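# Set the cube calendar to tomorrow's date

## Task

The calendar's front, the face bearing the month name and turned toward the robot, currently reads today's date. Change it so the front reads tomorrow's date, with both digit cubes the right way up, and leave both cubes lying flat inside the tray.

## Robot and tools

Robot: two arms on a table. left_arm has a left hand and right_arm a right hand; the left hand mirrors the right. Bases in the scene frame: left_arm at (+0.034, +0.315, +0.011) m, right_arm at (+0.011, -0.238, +0.017) m, turned very slightly. A camera stand sits behind the arms.

Scene frame: origin at table-top height, halfway between the nominal bases. +x points out over the table, +z up, and left_arm is on the +y side. Image left and right do not match arm names.

Hand point: a point fixed to the palm, 0.05 m in front of it and 0.15 m from the wrist face along the fingers. Its +z runs along straight fingers and +y out of the palm. For the right hand +x points across the palm away from the thumb; for the left hand +x points toward the thumb. Straight fingertips sit 0.06 to 0.07 m beyond the point and 0.06 m behind it along -y. A wrist bracket on the little-finger side can strike things.

The 28-number row, used by execute_actions and move, is one flat list covering both arms: left dx, dy, dz, rx, ry, rz, then left thumb_turn, thumb_bend, index, middle, ring, little, force_limit, speed; then the same fourteen for the right arm. Every value lies in [-1, 1]. The six pose numbers are offsets, not poses. They count from that arm's Hand target at the start of the action or move, along the Hand target's own axes. 1.0 equals 0.6 m for dx, dy, dz and 180 degrees for rx, ry, rz, which form one rotation vector. All zeros re-asks for the current Hand target. Repeating an offset moves the arm again.

Hand numbers are absolute targets. thumb_turn: -1 beside the palm, +1 in front of it. thumb_bend and each finger: -1 straight, +1 fully bent. force_limit maps -1..+1 to about 0..10 N at the fingertip (0..15 N for the two thumb motors); a closing motor stops there. speed rises from near zero at -1 to full at +0.48 and stays full above. Full travel takes 0.49 s at full speed. For a gentle grip close at speed -0.94 or less. No value means no change, so to keep a hand as it is, resend the eight numbers of its last executed row. If it was never commanded, send hand_measured plus hand_force_limit and hand_speed. With the thumb in front, the hand grips things roughly 0.035 to 0.065 m thick, or a handle down to 0.025 m. To tighten, raise force_limit and send a target more closed than hand_measured. To loosen, send one more open.

Tools:
execute_actions(actions, cameras): actions is a list of actions. Each action is a list of up to 15 rows, one per 1/30 s step; a short action keeps its last row for the remaining steps. Each row counts from the action's starting Hand target, not from the previous row. cameras lists names, ["all"] or []. Images come only for an empty actions list or on request.
move(target, speed, blend, blocking, cameras): target is one row or up to 15 rows, all offsets from the same starting Hand targets. Straight paths, ending together, at least 0.5 s long and cut off at 10 s. speed is in m/s, 0.002 to 4.3, default 0.25; turning is capped at twice that in rad/s. It can be one number or one per target. blend in metres rounds corners of a list; 0 stops at each. blocking=false returns after about 0.5 s while the motion continues. Moves do not avoid obstacles or the other arm. Route around an arm's own base, not close past it.
wait(seconds): 0 to 10, arms hold their last command.
stop(): brakes a running move.
zoom_image(camera, region): region [x0, y0, x1, y1] in pixels, at most 504 by 504, from the latest image. Cameras: cam_head_left, cam_head_right, cam_high, cam_left_wrist, cam_right_wrist, all 672x504.
show_instructions(): shows the reference pages.
finished_scene(scene): the current scene's number; ends it for good, so the goal must already hold without the robot.

Results: end_effector_position (m) and end_effector_quat_wxyz in the scene frame, possibly off by a few cm; Hand target, the base for next offsets; joint positions, velocities and torques; hand_measured, hand_stopped_by (moving, target, force, stalled, fault), hand_load_n (positive when pushed open; a lost grip shows as near 0), hand_force_limit, hand_speed. A move adds a move: line such as done, off_target, moving, held or fault, plus limits=paced (pose clipped) or limits=held (steps withheld). Done means resting within 10 mm and 2 degrees.

Behaviour: each step the orientation command is clipped to within 40 degrees of the measured one. Arms often settle 1 to 3 cm, sometimes 5 cm, short, mostly low; send the missing distance as a new offset. A blocked arm keeps pressing; command it back beyond its hand point to release.

Avoid: dropping or releasing moving parts, anything leaving the table, fast impacts, hard pushes, overloading fingers, and any contact between the two arms or hands. Motors heat when holding loads or stretched; MOTOR HOT appears at 85 °C and at 100 °C the arm goes limp for 30 to 60 s.

Each tool is called after "Emit:" as name(argument=value, ...), one argument or row to a line, values as JSON.

Reference images:

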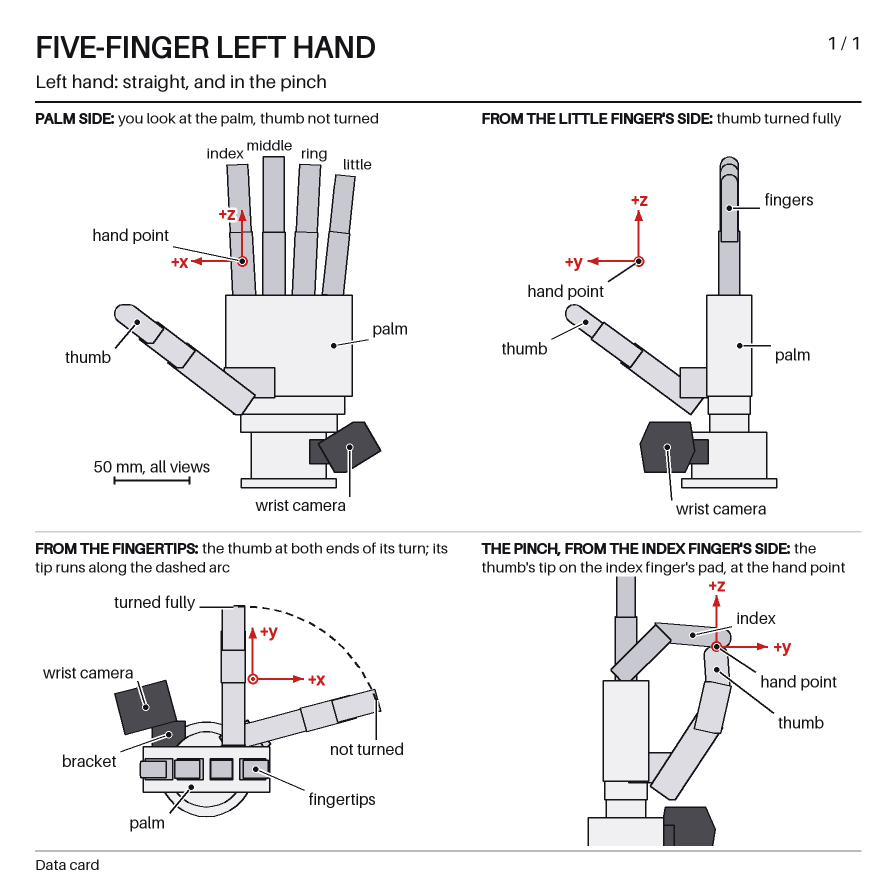

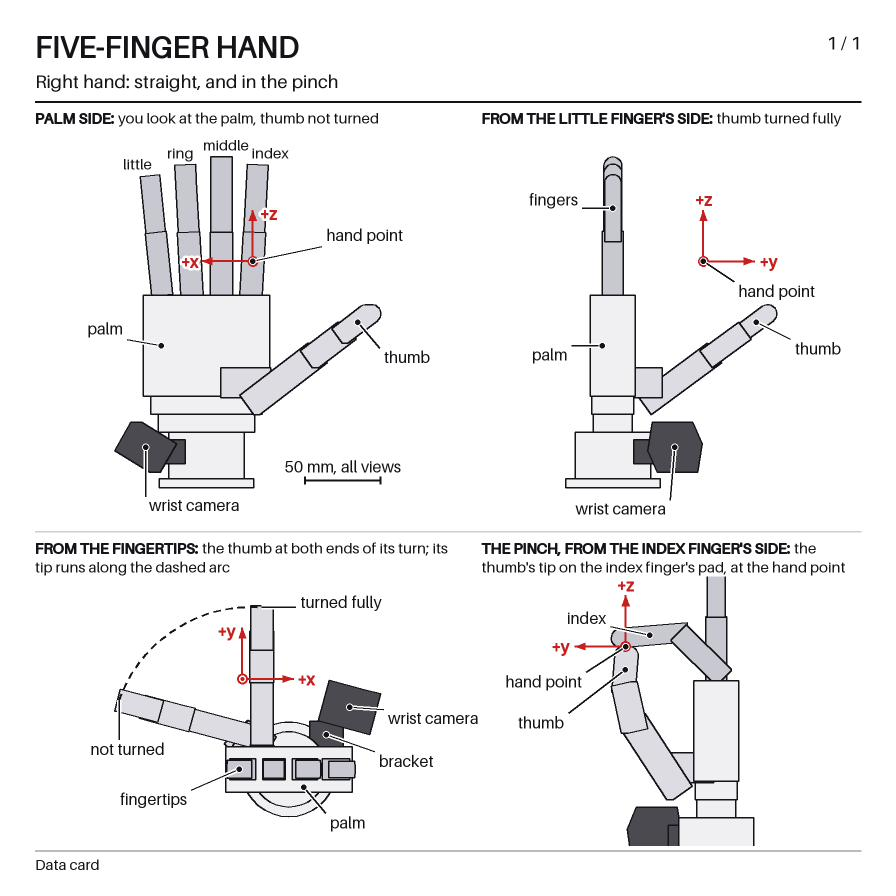

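## Session

Emit:
execute_actions(
  actions=[],
)

Scene clock: 0.00 s.
left_arm: end_effector_position=(+0.3633, -0.2081, +0.1260) hand_measured=(-1.000, -1.000, -1.000, -1.000, -1.000, -1.000) hand_load_n=(+0.0, +0.0, +0.0, +0.0, +0.0, +0.0) hand_stopped_by=(target, target, target, target, target, target) hand_force_limit=0.00 hand_speed=-0.80 end_effector_quat_wxyz=(+0.042, -0.144, +0.943, -0.297) | right_arm: end_effector_position=(+0.5175, -0.2174, +0.2281) hand_measured=(-1.000, -1.000, -1.000, -1.000, -1.000, -1.000) hand_load_n=(+0.0, +0.0, +0.0, -0.5, +0.0, +0.0) hand_stopped_by=(target, target, target, target, target, target) hand_force_limit=0.00 hand_speed=-0.80 end_effector_quat_wxyz=(-0.387, +0.773, -0.487, -0.128)
Joint positions: left_arm=[-0.925 1.773 1.462 -0.68 0.199 0.282] | right_arm=[-0.199 1.8 1.648 -1.403 -0.839 -0.669]
Joint velocities: within noise
Joint torques (N m): no reading
Motor temperatures (°C): left_arm=[31 30 28 31 27 28] | right_arm=[32 29 27 30 30 29]
Heat: left arm: hottest waist 31 °C; right arm: hottest waist 32 °C.
Hand target: left_arm +0.3683, -0.2147, +0.1333; +0.046, -0.143, +0.940, -0.305 | right_arm +0.5231, -0.2189, +0.2288; -0.388, +0.774, -0.485, -0.124

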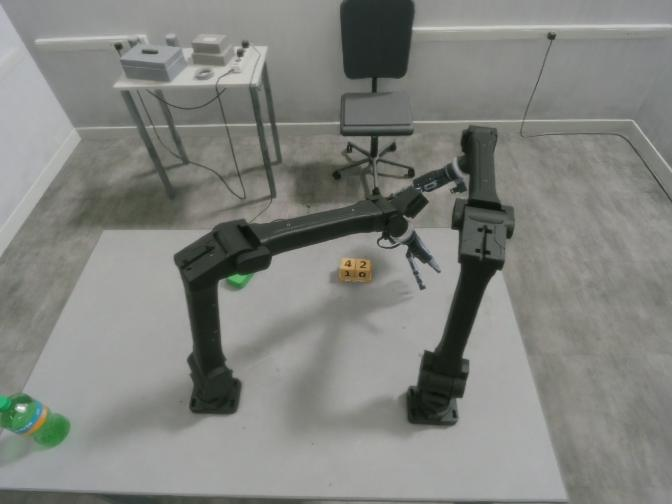

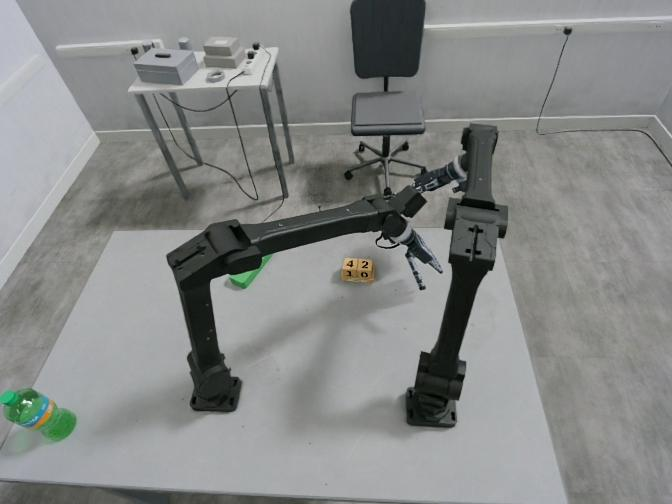

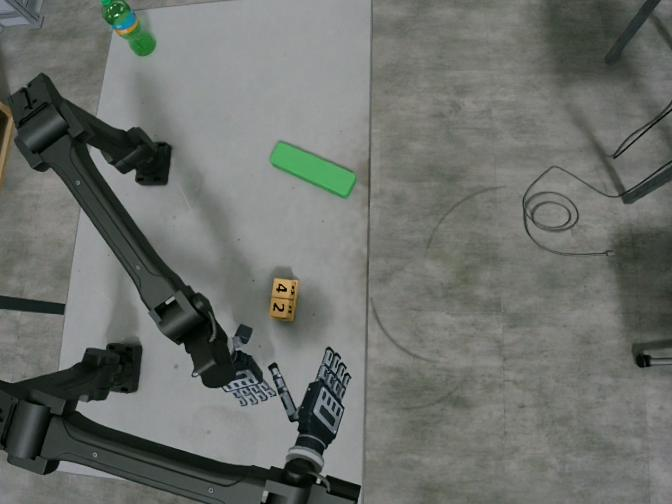

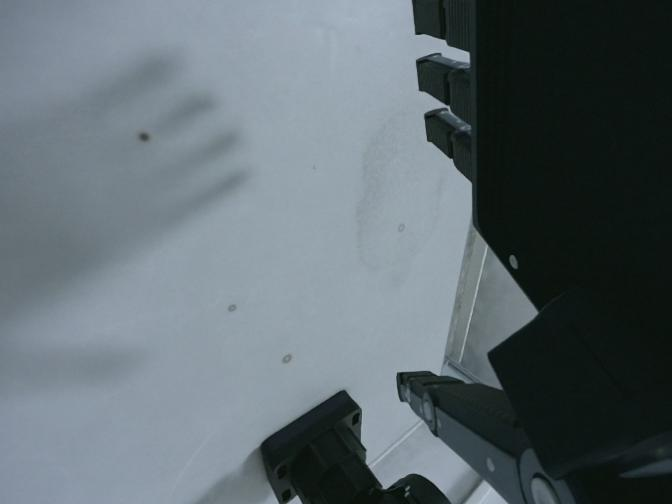

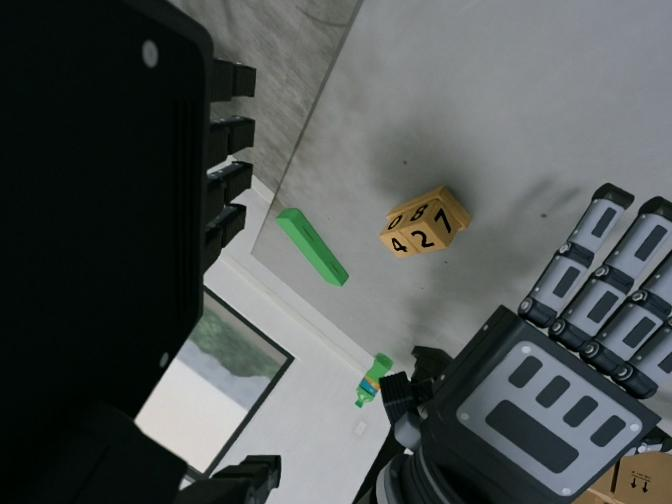

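Emit:
zoom_image(
  camera="cam_head_left",
  region=[310, 240, 400, 300],
)

Emit:
zoom_image(
  camera="cam_right_wrist",
  region=[340, 160, 500, 280],
)

Emit:
zoom_image(
  camera="cam_high",
  region=[240, 250, 330, 340],
)

Scaled by 5.600.

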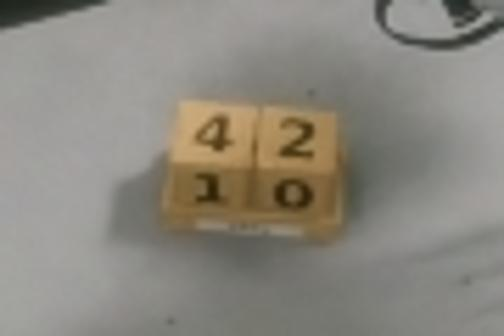

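Scaled by 3.150.

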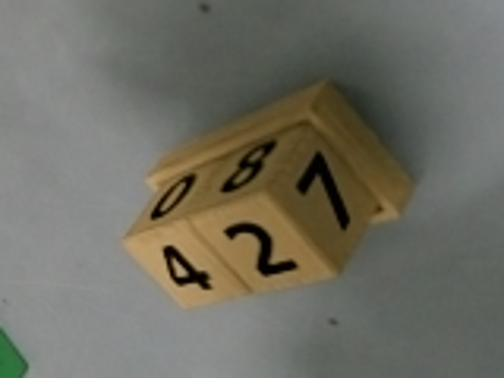

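Scaled by 5.600.

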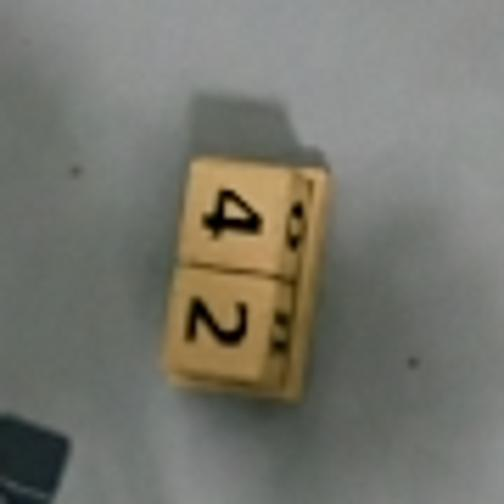

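Emit:
move(
  target=[
    [0.002,-0.191,-0.273,0,0,0,-1,-1,-1,-1,-1,-1,0,-0.8, 0,0,0,0,0,0,-1,-1,-1,-1,-1,-1,0,-0.8],
    [-0.037,0.372,-0.666,0,0,0,-1,-1,-1,-1,-1,-1,0,-0.8, 0,0,0,0,0,0,-1,-1,-1,-1,-1,-1,0,-0.8],
  ],
  speed=0.25,
  blend=[0.03,0],
  cameras=["all"],
)

Scene clock: 61.93 s.
left_arm: end_effector_position=(+0.2682, +0.1874, +0.3269) hand_measured=(-1.000, -1.000, -1.000, -1.000, -1.000, -1.000) hand_load_n=(+0.0, +0.0, +0.0, +0.0, +0.0, +0.0) hand_stopped_by=(target, target, target, target, target, target) hand_force_limit=0.00 hand_speed=-0.80 end_effector_quat_wxyz=(+0.049, -0.149, +0.939, -0.306) | right_arm: end_effector_position=(+0.5175, -0.2174, +0.2281) hand_measured=(-1.000, -1.000, -1.000, -1.000, -1.000, -1.000) hand_load_n=(+0.0, +0.0, +0.0, -0.5, +0.0, +0.0) hand_stopped_by=(target, target, target, target, target, target) hand_force_limit=0.00 hand_speed=-0.80 end_effector_quat_wxyz=(-0.387, +0.773, -0.487, -0.128)
Joint positions: left_arm=[-0.221 0.946 1.212 -1.48 0.531 0.937] | right_arm=[-0.199 1.8 1.648 -1.403 -0.839 -0.669]
Joint torques (N m): left_arm=[0.73 -2.67 8.69 0.4 0.66 0.17] | right_arm=[-1.14 -16.97 9.73 0.34 -0.7 0.01]
Heat: left arm: hottest shoulder 32 °C; right arm: hottest waist 32 °C.
Hand target: left_arm +0.2661, +0.1884, +0.3258; +0.046, -0.143, +0.940, -0.305 | right_arm +0.5231, -0.2189, +0.2288; -0.388, +0.774, -0.485, -0.124
Off the commanded pose: left_arm 0.003 m, 1 deg | right_arm 0.006 m, 0 deg.
move: done

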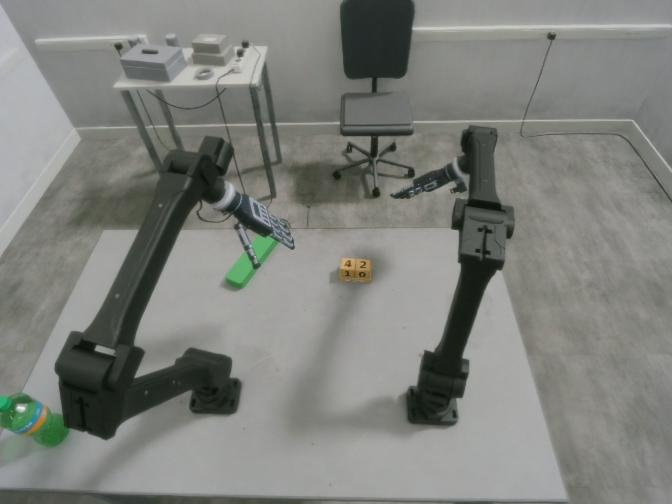

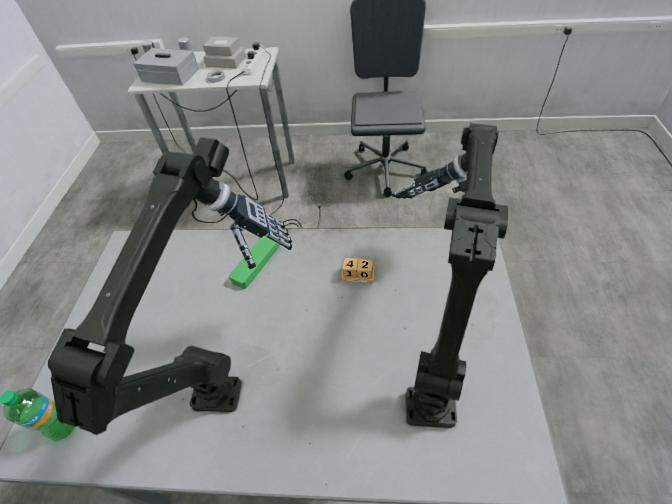

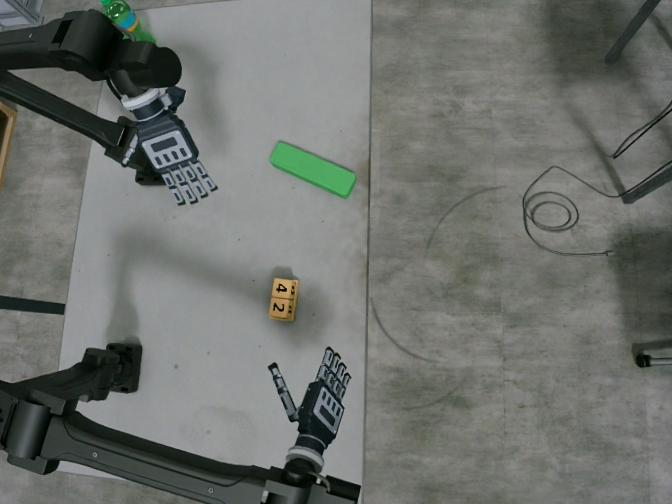

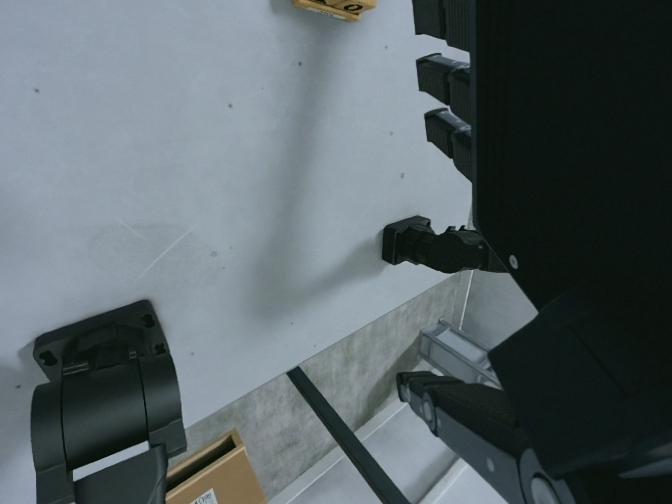

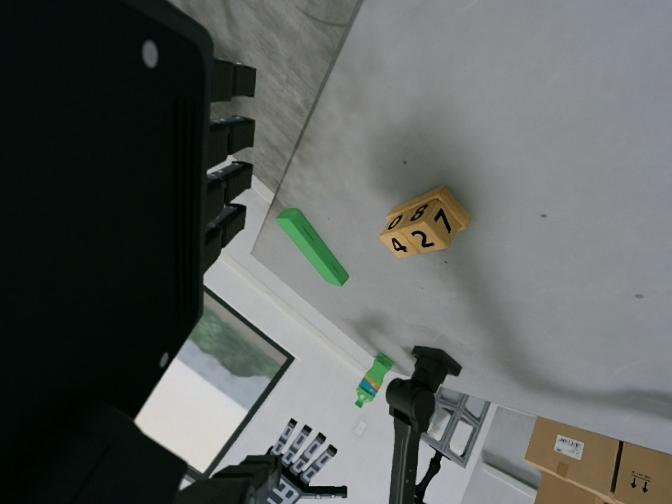

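Emit:
move(
  target=[0,0,0,0,0,0,-1,-1,-1,-1,-1,-1,0,-0.8, -0.3235,0.357,0.048,0.111,0.2725,0.0332,-1,-1,-1,-1,-1,-1,0,-0.8],
  cameras=["all"],
)

Scene clock: 110.93 s.
left_arm: end_effector_position=(+0.2683, +0.1874, +0.3269) hand_measured=(-1.000, -1.000, -1.000, -1.000, -1.000, -1.000) hand_load_n=(+0.0, +0.0, +0.0, +0.0, +0.0, +0.0) hand_stopped_by=(target, target, target, target, target, target) hand_force_limit=0.00 hand_speed=-0.80 end_effector_quat_wxyz=(+0.049, -0.149, +0.939, -0.306) | right_arm: end_effector_position=(+0.2534, -0.1204, +0.2223) hand_measured=(-1.000, -1.000, -1.000, -1.000, -1.000, -1.000) hand_load_n=(+0.0, +0.0, -0.5, +0.0, +0.0, -0.5) hand_stopped_by=(target, target, target, target, target, target) hand_force_limit=0.00 hand_speed=-0.80 end_effector_quat_wxyz=(-0.277, +0.651, -0.652, +0.274)
Joint positions: left_arm=[-0.221 0.946 1.212 -1.48 0.531 0.937] | right_arm=[0.569 0.573 0.695 -0.967 0.375 0.397]
Joint torques (N m): left_arm=[0.85 -2.73 8.7 0.35 0.67 0.12] | right_arm=[-0.56 -0.79 9.07 1.29 0.22 0.1]
Heat: left arm: hottest waist 31 °C; right arm: hottest waist 32 °C.
Hand target: left_arm +0.2661, +0.1884, +0.3258; +0.046, -0.143, +0.940, -0.305 | right_arm +0.2503, -0.1198, +0.2170; -0.270, +0.653, -0.654, +0.271
Off the commanded pose: left_arm 0.003 m, 1 deg | right_arm 0.006 m, 1 deg.
move: done

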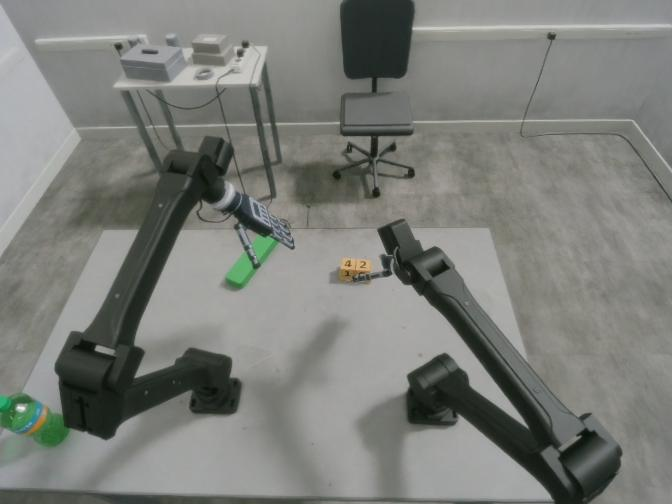

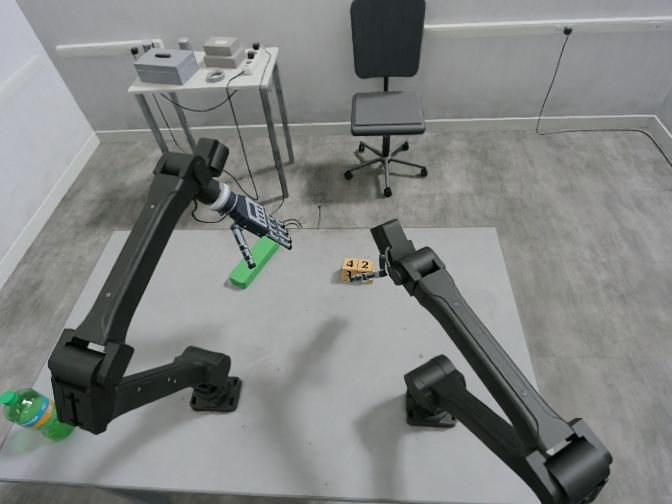

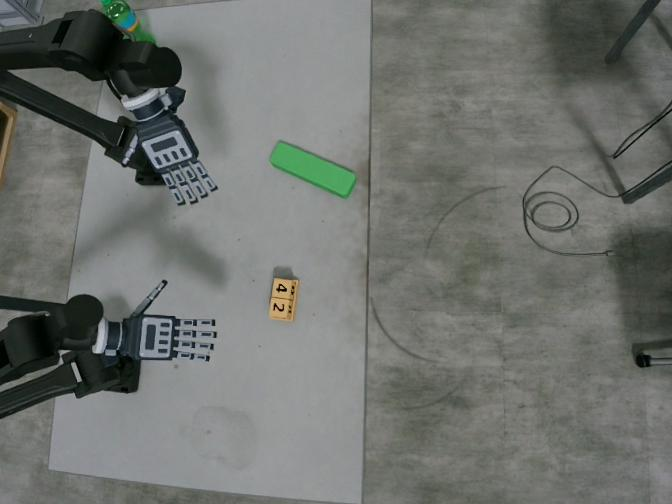

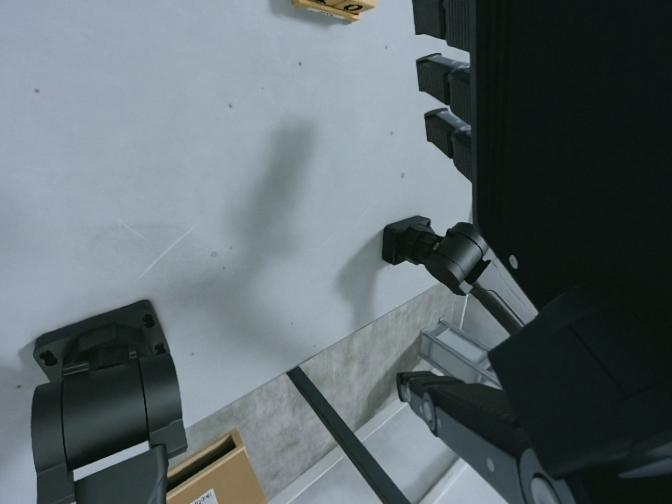

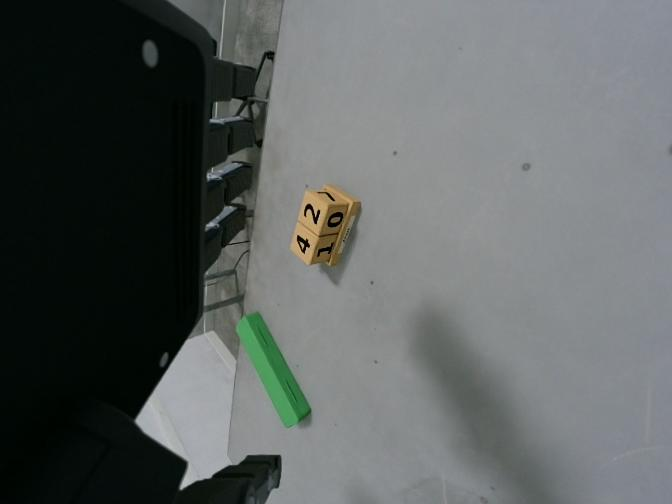

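Emit:
zoom_image(
  camera="cam_right_wrist",
  region=[270, 170, 390, 290],
)

Emit:
zoom_image(
  camera="cam_high",
  region=[255, 255, 315, 335],
)

Scaled by 4.200.

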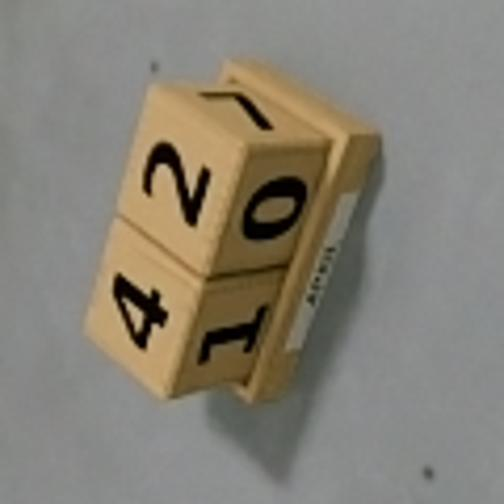

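Scaled by 6.300.

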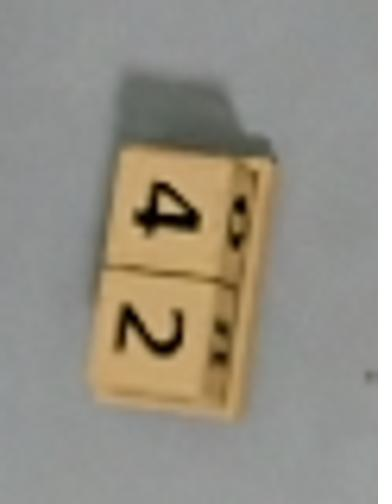

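Emit:
move(
  target=[0,0,0,0,0,0,-1,-1,-1,-1,-1,-1,0,-0.8, -0.09,-0.145,0.35,0,0,0,1,-1,-0.5,-0.5,-1,-1,-0.4,0.0],
  cameras=["all"],
)

Scene clock: 163.23 s.
left_arm: end_effector_position=(+0.2683, +0.1874, +0.3269) hand_measured=(-1.000, -1.000, -1.000, -1.000, -1.000, -1.000) hand_load_n=(+0.0, +0.0, +0.0, +0.0, +0.0, +0.0) hand_stopped_by=(target, target, target, target, target, target) hand_force_limit=0.00 hand_speed=-0.80 end_effector_quat_wxyz=(+0.049, -0.149, +0.939, -0.306) | right_arm: end_effector_position=(+0.4401, -0.0689, +0.1122) hand_measured=(+1.000, -1.000, -0.500, -0.500, -1.000, -1.000) hand_load_n=(+0.0, +0.0, +0.0, +0.0, +0.0, +0.0) hand_stopped_by=(target, target, target, target, target, target) hand_force_limit=-0.40 hand_speed=0.00 end_effector_quat_wxyz=(-0.253, +0.661, -0.657, +0.261)
Joint positions: left_arm=[-0.221 0.946 1.212 -1.48 0.531 0.937] | right_arm=[0.421 1.294 0.812 -0.387 0.27 0.287]
Joint torques (N m): left_arm=[0.97 -2.9 8.7 0.42 0.66 0.14] | right_arm=[-2.02 -9.41 11.69 2.24 0.01 -0.13]
Heat: left arm: hottest waist 31 °C; right arm: hottest waist 32 °C.
Hand target: left_arm +0.2661, +0.1884, +0.3258; +0.046, -0.143, +0.940, -0.305 | right_arm +0.4602, -0.0660, +0.1298; -0.270, +0.653, -0.654, +0.271
Off the commanded pose: left_arm 0.003 m, 1 deg | right_arm 0.027 m, 2 deg.
move: off_target (right_arm)

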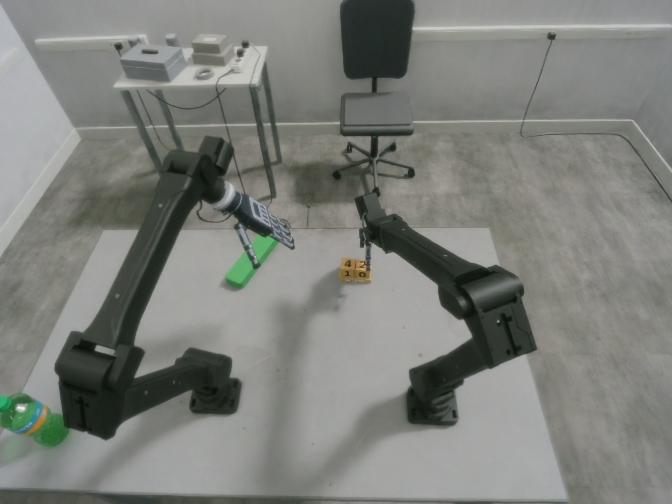

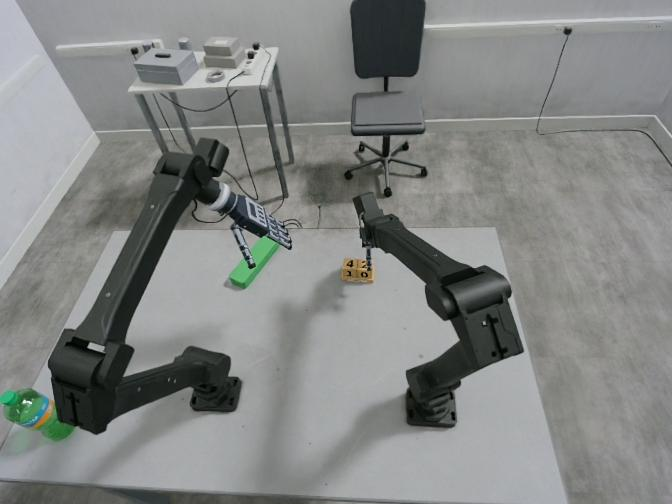

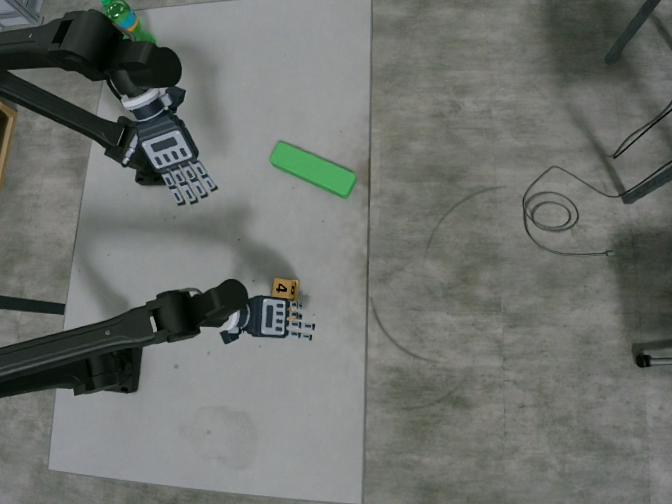

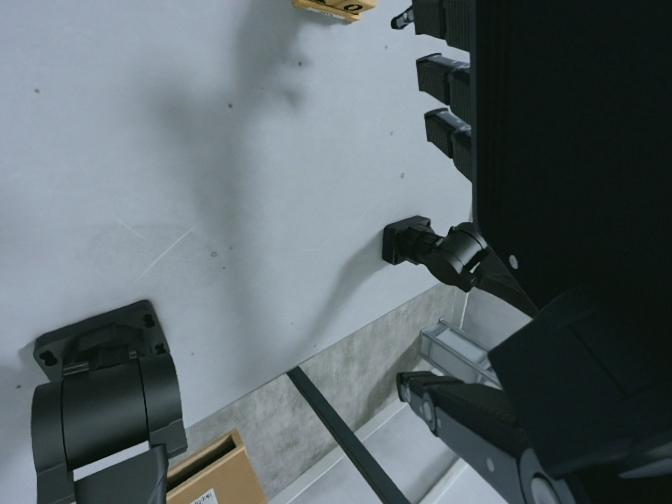

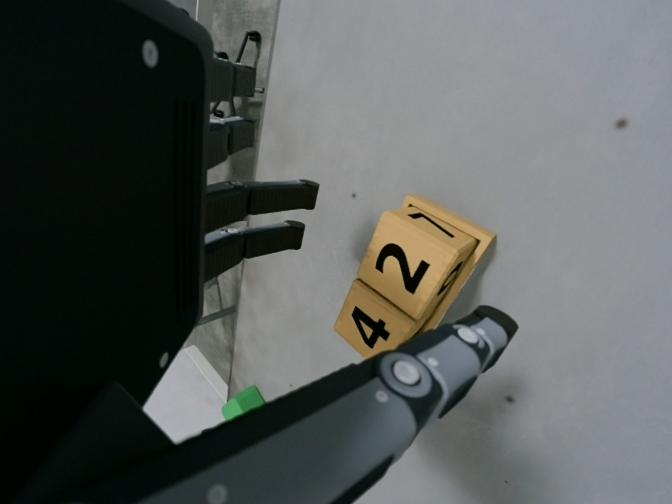

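Emit:
move(
  target=[0,0,0,0,0,0,-1,-1,-1,-1,-1,-1,0,-0.8, -0.0133,0.0295,0.0412,0,0,0,1,-1,-0.5,-0.5,-1,-1,-0.4,0.0],
  cameras=["cam_right_wrist","cam_high","cam_head_left"],
  speed=0.1,
)

Scene clock: 185.77 s.
left_arm: end_effector_position=(+0.2683, +0.1874, +0.3269) hand_measured=(-1.000, -1.000, -1.000, -1.000, -1.000, -1.000) hand_load_n=(+0.0, +0.0, +0.0, +0.0, +0.0, +0.0) hand_stopped_by=(target, target, target, target, target, target) hand_force_limit=0.00 hand_speed=-0.80 end_effector_quat_wxyz=(+0.049, -0.149, +0.939, -0.306) | right_arm: end_effector_position=(+0.4579, -0.0625, +0.0993) hand_measured=(+1.000, -1.000, -0.500, -0.500, -1.000, -1.000) hand_load_n=(+0.0, +0.5, +0.0, +0.0, +0.0, +0.0) hand_stopped_by=(target, target, target, target, target, target) hand_force_limit=-0.40 hand_speed=0.00 end_effector_quat_wxyz=(-0.265, +0.655, -0.655, +0.268)
Joint positions: left_arm=[-0.221 0.946 1.212 -1.48 0.531 0.937] | right_arm=[0.421 1.352 0.812 -0.298 0.274 0.286]
Joint torques (N m): left_arm=[0.73 -2.73 8.7 0.42 0.66 0.14] | right_arm=[-0.85 -9.41 9.33 2.33 0.16 0]
Heat: left arm: hottest waist 31 °C; right arm: hottest waist 32 °C.
Hand target: left_arm +0.2661, +0.1884, +0.3258; +0.046, -0.143, +0.940, -0.305 | right_arm +0.4652, -0.0580, +0.0998; -0.270, +0.653, -0.654, +0.271
Off the commanded pose: left_arm 0.003 m, 1 deg | right_arm 0.009 m, 1 deg.
move: done
Images, in order (width x height): cam_head_left 672x504, cam_high 672x504, cam_right_wrist 672x504.

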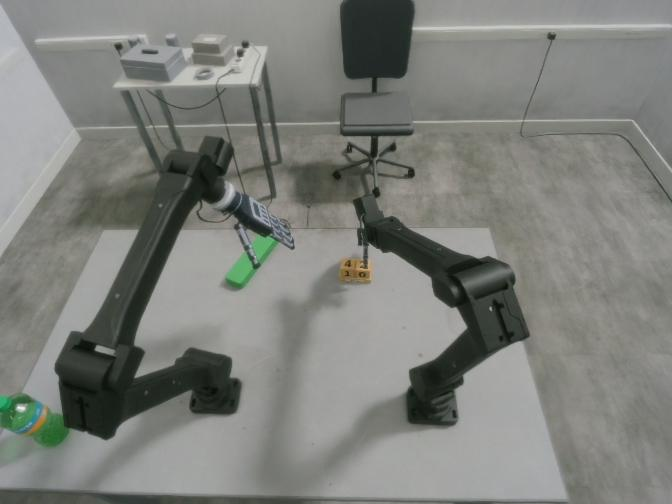

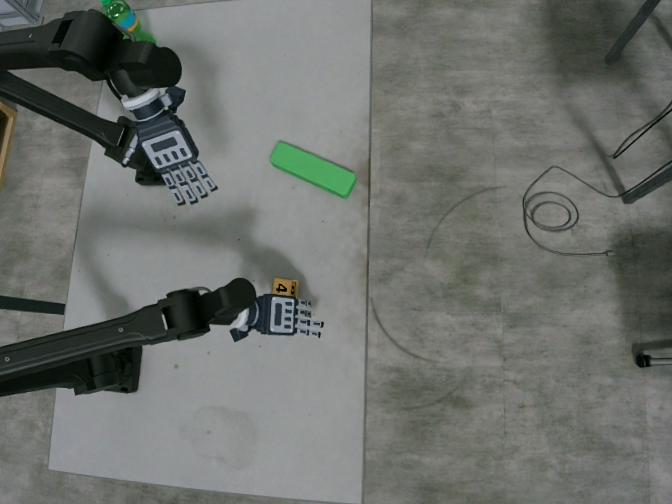

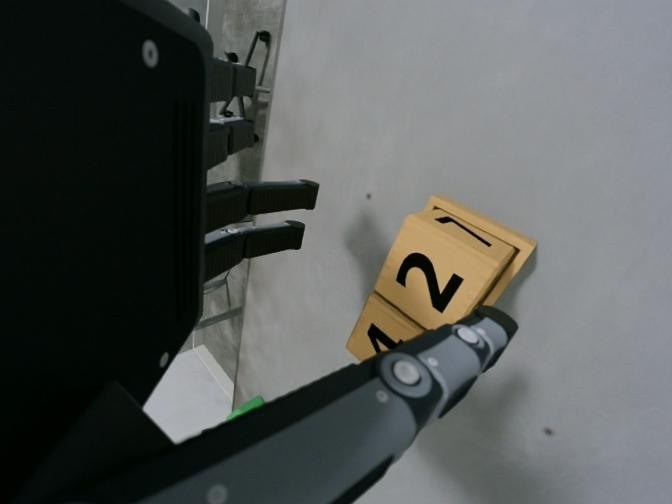

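Emit:
zoom_image(
  camera="cam_head_left",
  region=[310, 190, 410, 300],
)

Emit:
zoom_image(
  camera="cam_high",
  region=[240, 250, 340, 350],
)

Scaled by 4.582.

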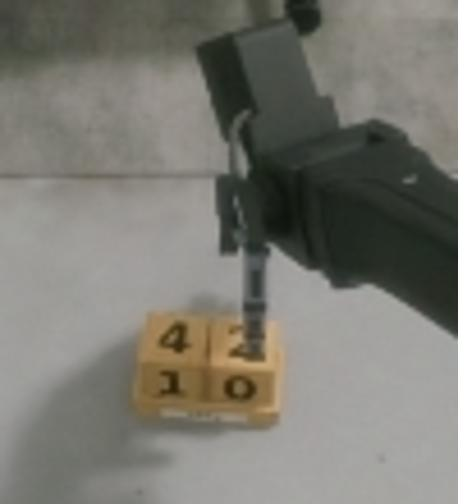

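Scaled by 5.040.

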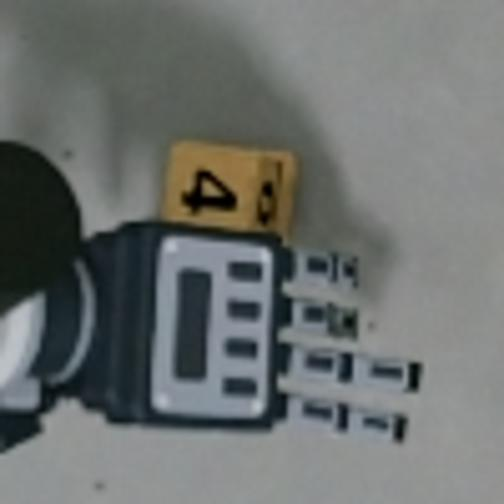

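Emit:
move(
  target=[0,0,0,0,0,0,-1,-1,-1,-1,-1,-1,0,-0.8, -0.0033,0.0389,0.02,0,0,0,1,-1,-0.5,-0.5,-1,-1,-0.4,0.0],
  cameras=["cam_right_wrist","cam_head_left"],
  speed=0.05,
)

Emit:
zoom_image(
  camera="cam_head_left",
  region=[310, 190, 410, 300],
)

Scene clock: 205.03 s.
left_arm: end_effector_position=(+0.2683, +0.1874, +0.3269) hand_measured=(-1.000, -1.000, -1.000, -1.000, -1.000, -1.000) hand_load_n=(-0.5, +0.0, +0.0, +0.0, +0.0, +0.0) hand_stopped_by=(target, target, target, target, target, target) hand_force_limit=0.00 hand_speed=-0.80 end_effector_quat_wxyz=(+0.049, -0.149, +0.939, -0.306) | right_arm: end_effector_position=(+0.4593, -0.0617, +0.0846) hand_measured=(+1.000, -1.000, -0.500, -0.500, -1.000, -1.000) hand_load_n=(+0.0, +0.0, +0.0, +0.0, +0.0, +0.0) hand_stopped_by=(target, target, target, target, target, target) hand_force_limit=-0.40 hand_speed=0.00 end_effector_quat_wxyz=(-0.272, +0.651, -0.653, +0.275)
Joint positions: left_arm=[-0.221 0.946 1.212 -1.48 0.531 0.937] | right_arm=[0.425 1.373 0.778 -0.223 0.283 0.287]
Joint torques (N m): left_arm=[0.85 -2.61 8.7 0.36 0.66 0.15] | right_arm=[-0.21 -9.11 7.64 2.33 0.17 0.09]
Heat: left arm: hottest waist 31 °C; right arm: hottest waist 32 °C.
Hand target: left_arm +0.2661, +0.1884, +0.3258; +0.046, -0.143, +0.940, -0.305 | right_arm +0.4572, -0.0561, +0.0749; -0.270, +0.653, -0.654, +0.271
Off the commanded pose: left_arm 0.003 m, 1 deg | right_arm 0.011 m, 1 deg.
move: off_target (right_arm)
Images, in order (width x height): cam_head_left 672x504, cam_right_wrist 672x504.

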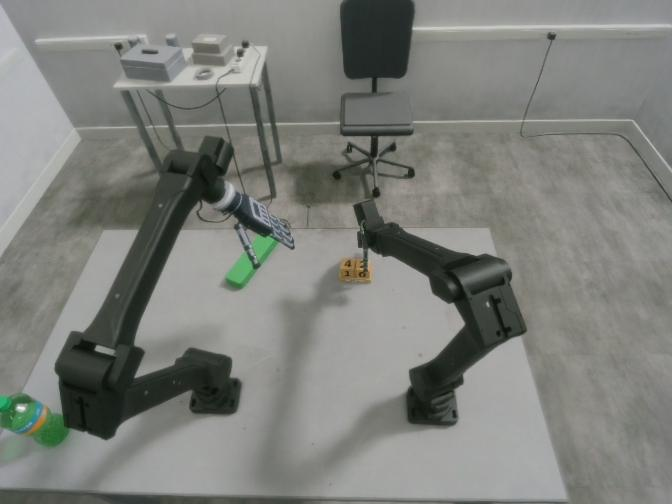

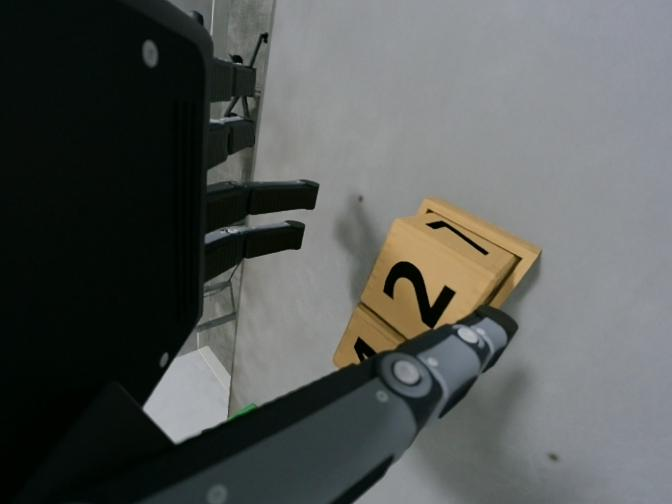

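Scaled by 4.582.

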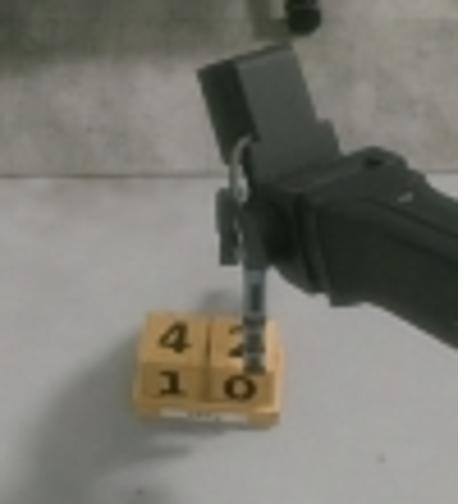

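Emit:
move(
  target=[0,0,0,0,0,0,-1,-1,-1,-1,-1,-1,0,-0.8, 0,0.0177,-0.0177,0,0,0,1,-1,-0.5,-0.5,-1,-1,-0.4,0.0],
  cameras=["cam_right_wrist","cam_head_left"],
  speed=0.05,
)

Emit:
zoom_image(
  camera="cam_head_left",
  region=[310, 190, 410, 300],
)

Scene clock: 212.17 s.
left_arm: end_effector_position=(+0.2683, +0.1874, +0.3269) hand_measured=(-1.000, -1.000, -1.000, -1.000, -1.000, -1.000) hand_load_n=(+0.0, +0.0, +0.0, +0.0, +0.0, +0.0) hand_stopped_by=(target, target, target, target, target, target) hand_force_limit=0.00 hand_speed=-0.80 end_effector_quat_wxyz=(+0.049, -0.149, +0.939, -0.306) | right_arm: end_effector_position=(+0.4438, -0.0613, +0.0709) hand_measured=(+1.000, -1.000, -0.500, -0.500, -1.000, -1.000) hand_load_n=(+0.0, +0.0, +0.0, +0.0, +0.0, +0.0) hand_stopped_by=(target, target, target, target, target, target) hand_force_limit=-0.40 hand_speed=0.00 end_effector_quat_wxyz=(-0.261, +0.656, -0.655, +0.270)
Joint positions: left_arm=[-0.221 0.946 1.212 -1.48 0.531 0.937] | right_arm=[0.442 1.371 0.746 -0.223 0.293 0.299]
Joint torques (N m): left_arm=[0.79 -2.73 8.73 0.35 0.66 0.14] | right_arm=[-0.26 -11.52 7.38 2.11 0.18 0.11]
Heat: left arm: hottest waist 31 °C; right arm: hottest waist 32 °C.
Hand target: left_arm +0.2661, +0.1884, +0.3258; +0.046, -0.143, +0.940, -0.305 | right_arm +0.4422, -0.0560, +0.0749; -0.270, +0.653, -0.654, +0.271
Off the commanded pose: left_arm 0.003 m, 1 deg | right_arm 0.007 m, 1 deg.
move: done
Images, in order (width x height): cam_head_left 672x504, cam_right_wrist 672x504.

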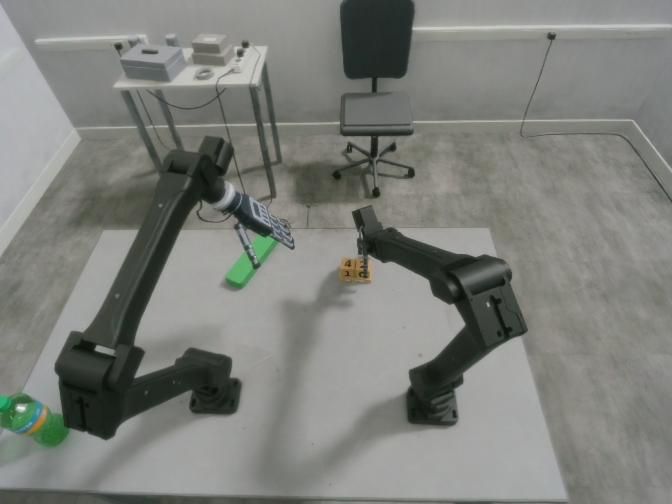

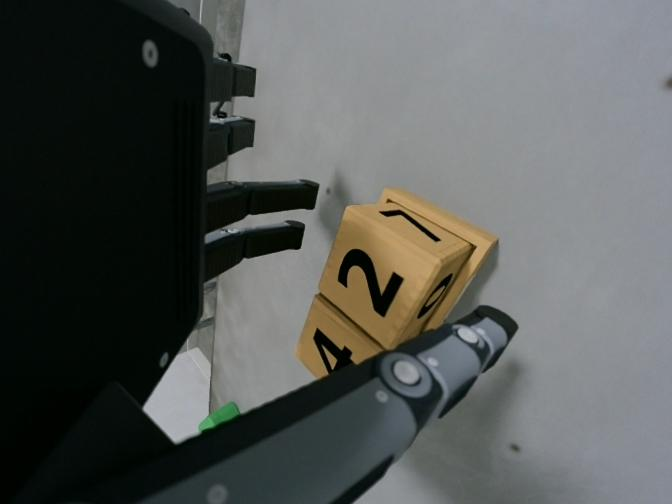

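Scaled by 4.582.

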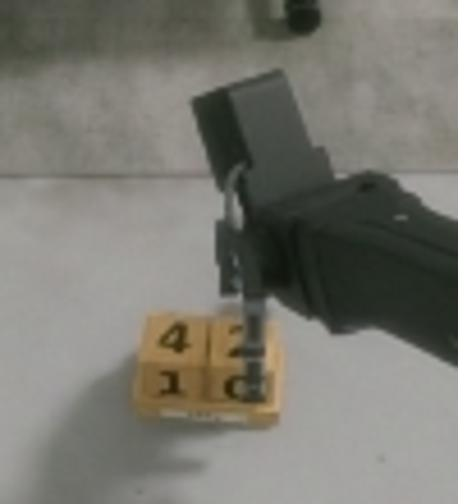

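Emit:
move(
  target=[0,0,0,0,0,0,-1,-1,-1,-1,-1,-1,0,-0.8, -0.0033,0.0177,0.0224,0,0,0,1,-1,-0.5,-0.5,-1,-1,-0.4,0.0],
  cameras=["cam_right_wrist","cam_head_left"],
  speed=0.05,
)

Emit:
zoom_image(
  camera="cam_head_left",
  region=[310, 190, 410, 300],
)

Scene clock: 223.97 s.
left_arm: end_effector_position=(+0.2683, +0.1874, +0.3269) hand_measured=(-1.000, -1.000, -1.000, -1.000, -1.000, -1.000) hand_load_n=(-0.5, +0.0, +0.0, +0.0, +0.0, +0.0) hand_stopped_by=(target, target, target, target, target, target) hand_force_limit=0.00 hand_speed=-0.80 end_effector_quat_wxyz=(+0.049, -0.149, +0.939, -0.306) | right_arm: end_effector_position=(+0.4480, -0.0589, +0.0701) hand_measured=(+1.000, -1.000, -0.500, -0.500, -1.000, -1.000) hand_load_n=(+0.0, +0.0, +0.0, +0.0, +0.0, +0.0) hand_stopped_by=(target, target, target, target, target, target) hand_force_limit=-0.40 hand_speed=0.00 end_effector_quat_wxyz=(-0.275, +0.650, -0.653, +0.276)
Joint positions: left_arm=[-0.221 0.946 1.212 -1.48 0.531 0.937] | right_arm=[0.444 1.374 0.731 -0.173 0.295 0.302]
Joint torques (N m): left_arm=[0.85 -2.67 8.75 0.36 0.66 0.14] | right_arm=[-0.21 -8.59 7.19 2.36 0.17 0.09]
Heat: left arm: hottest waist 31 °C; right arm: hottest waist 32 °C.
Hand target: left_arm +0.2661, +0.1884, +0.3258; +0.046, -0.143, +0.940, -0.305 | right_arm +0.4443, -0.0541, +0.0579; -0.270, +0.653, -0.654, +0.271
Off the commanded pose: left_arm 0.003 m, 1 deg | right_arm 0.014 m, 1 deg.
move: off_target (right_arm)
Images, in order (width x height): cam_head_left 672x504, cam_right_wrist 672x504.

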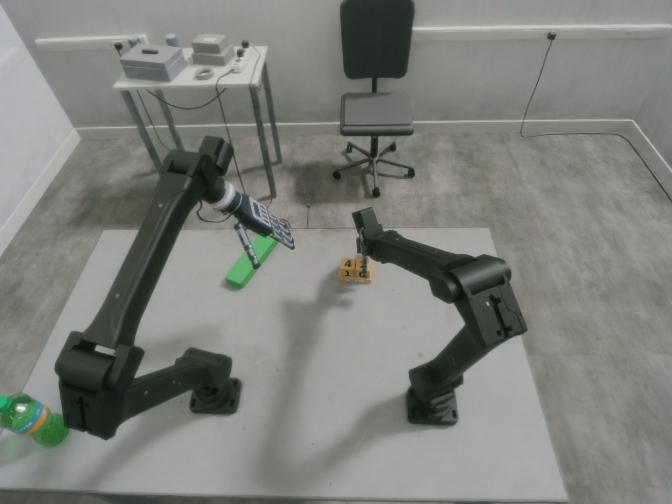

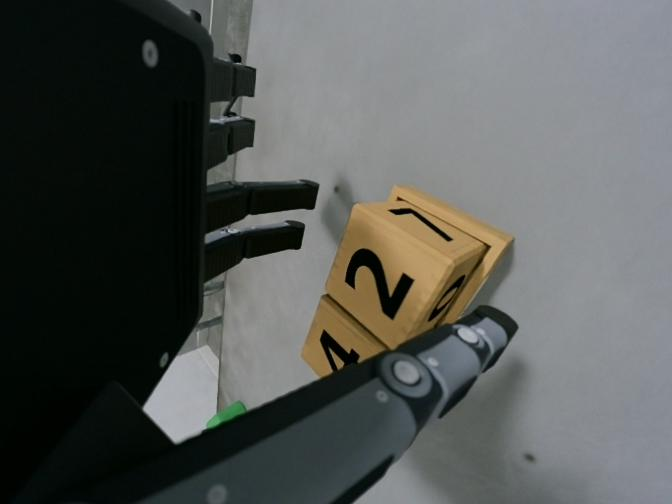

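Scaled by 4.582.

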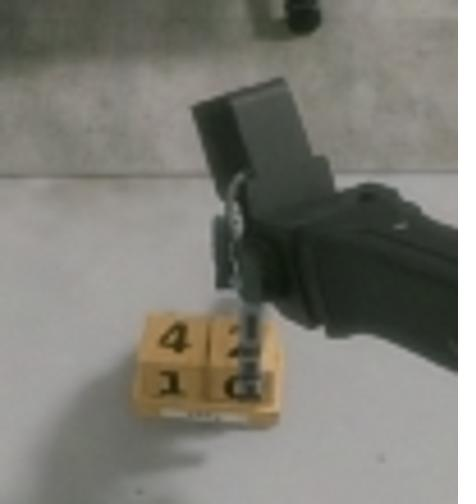

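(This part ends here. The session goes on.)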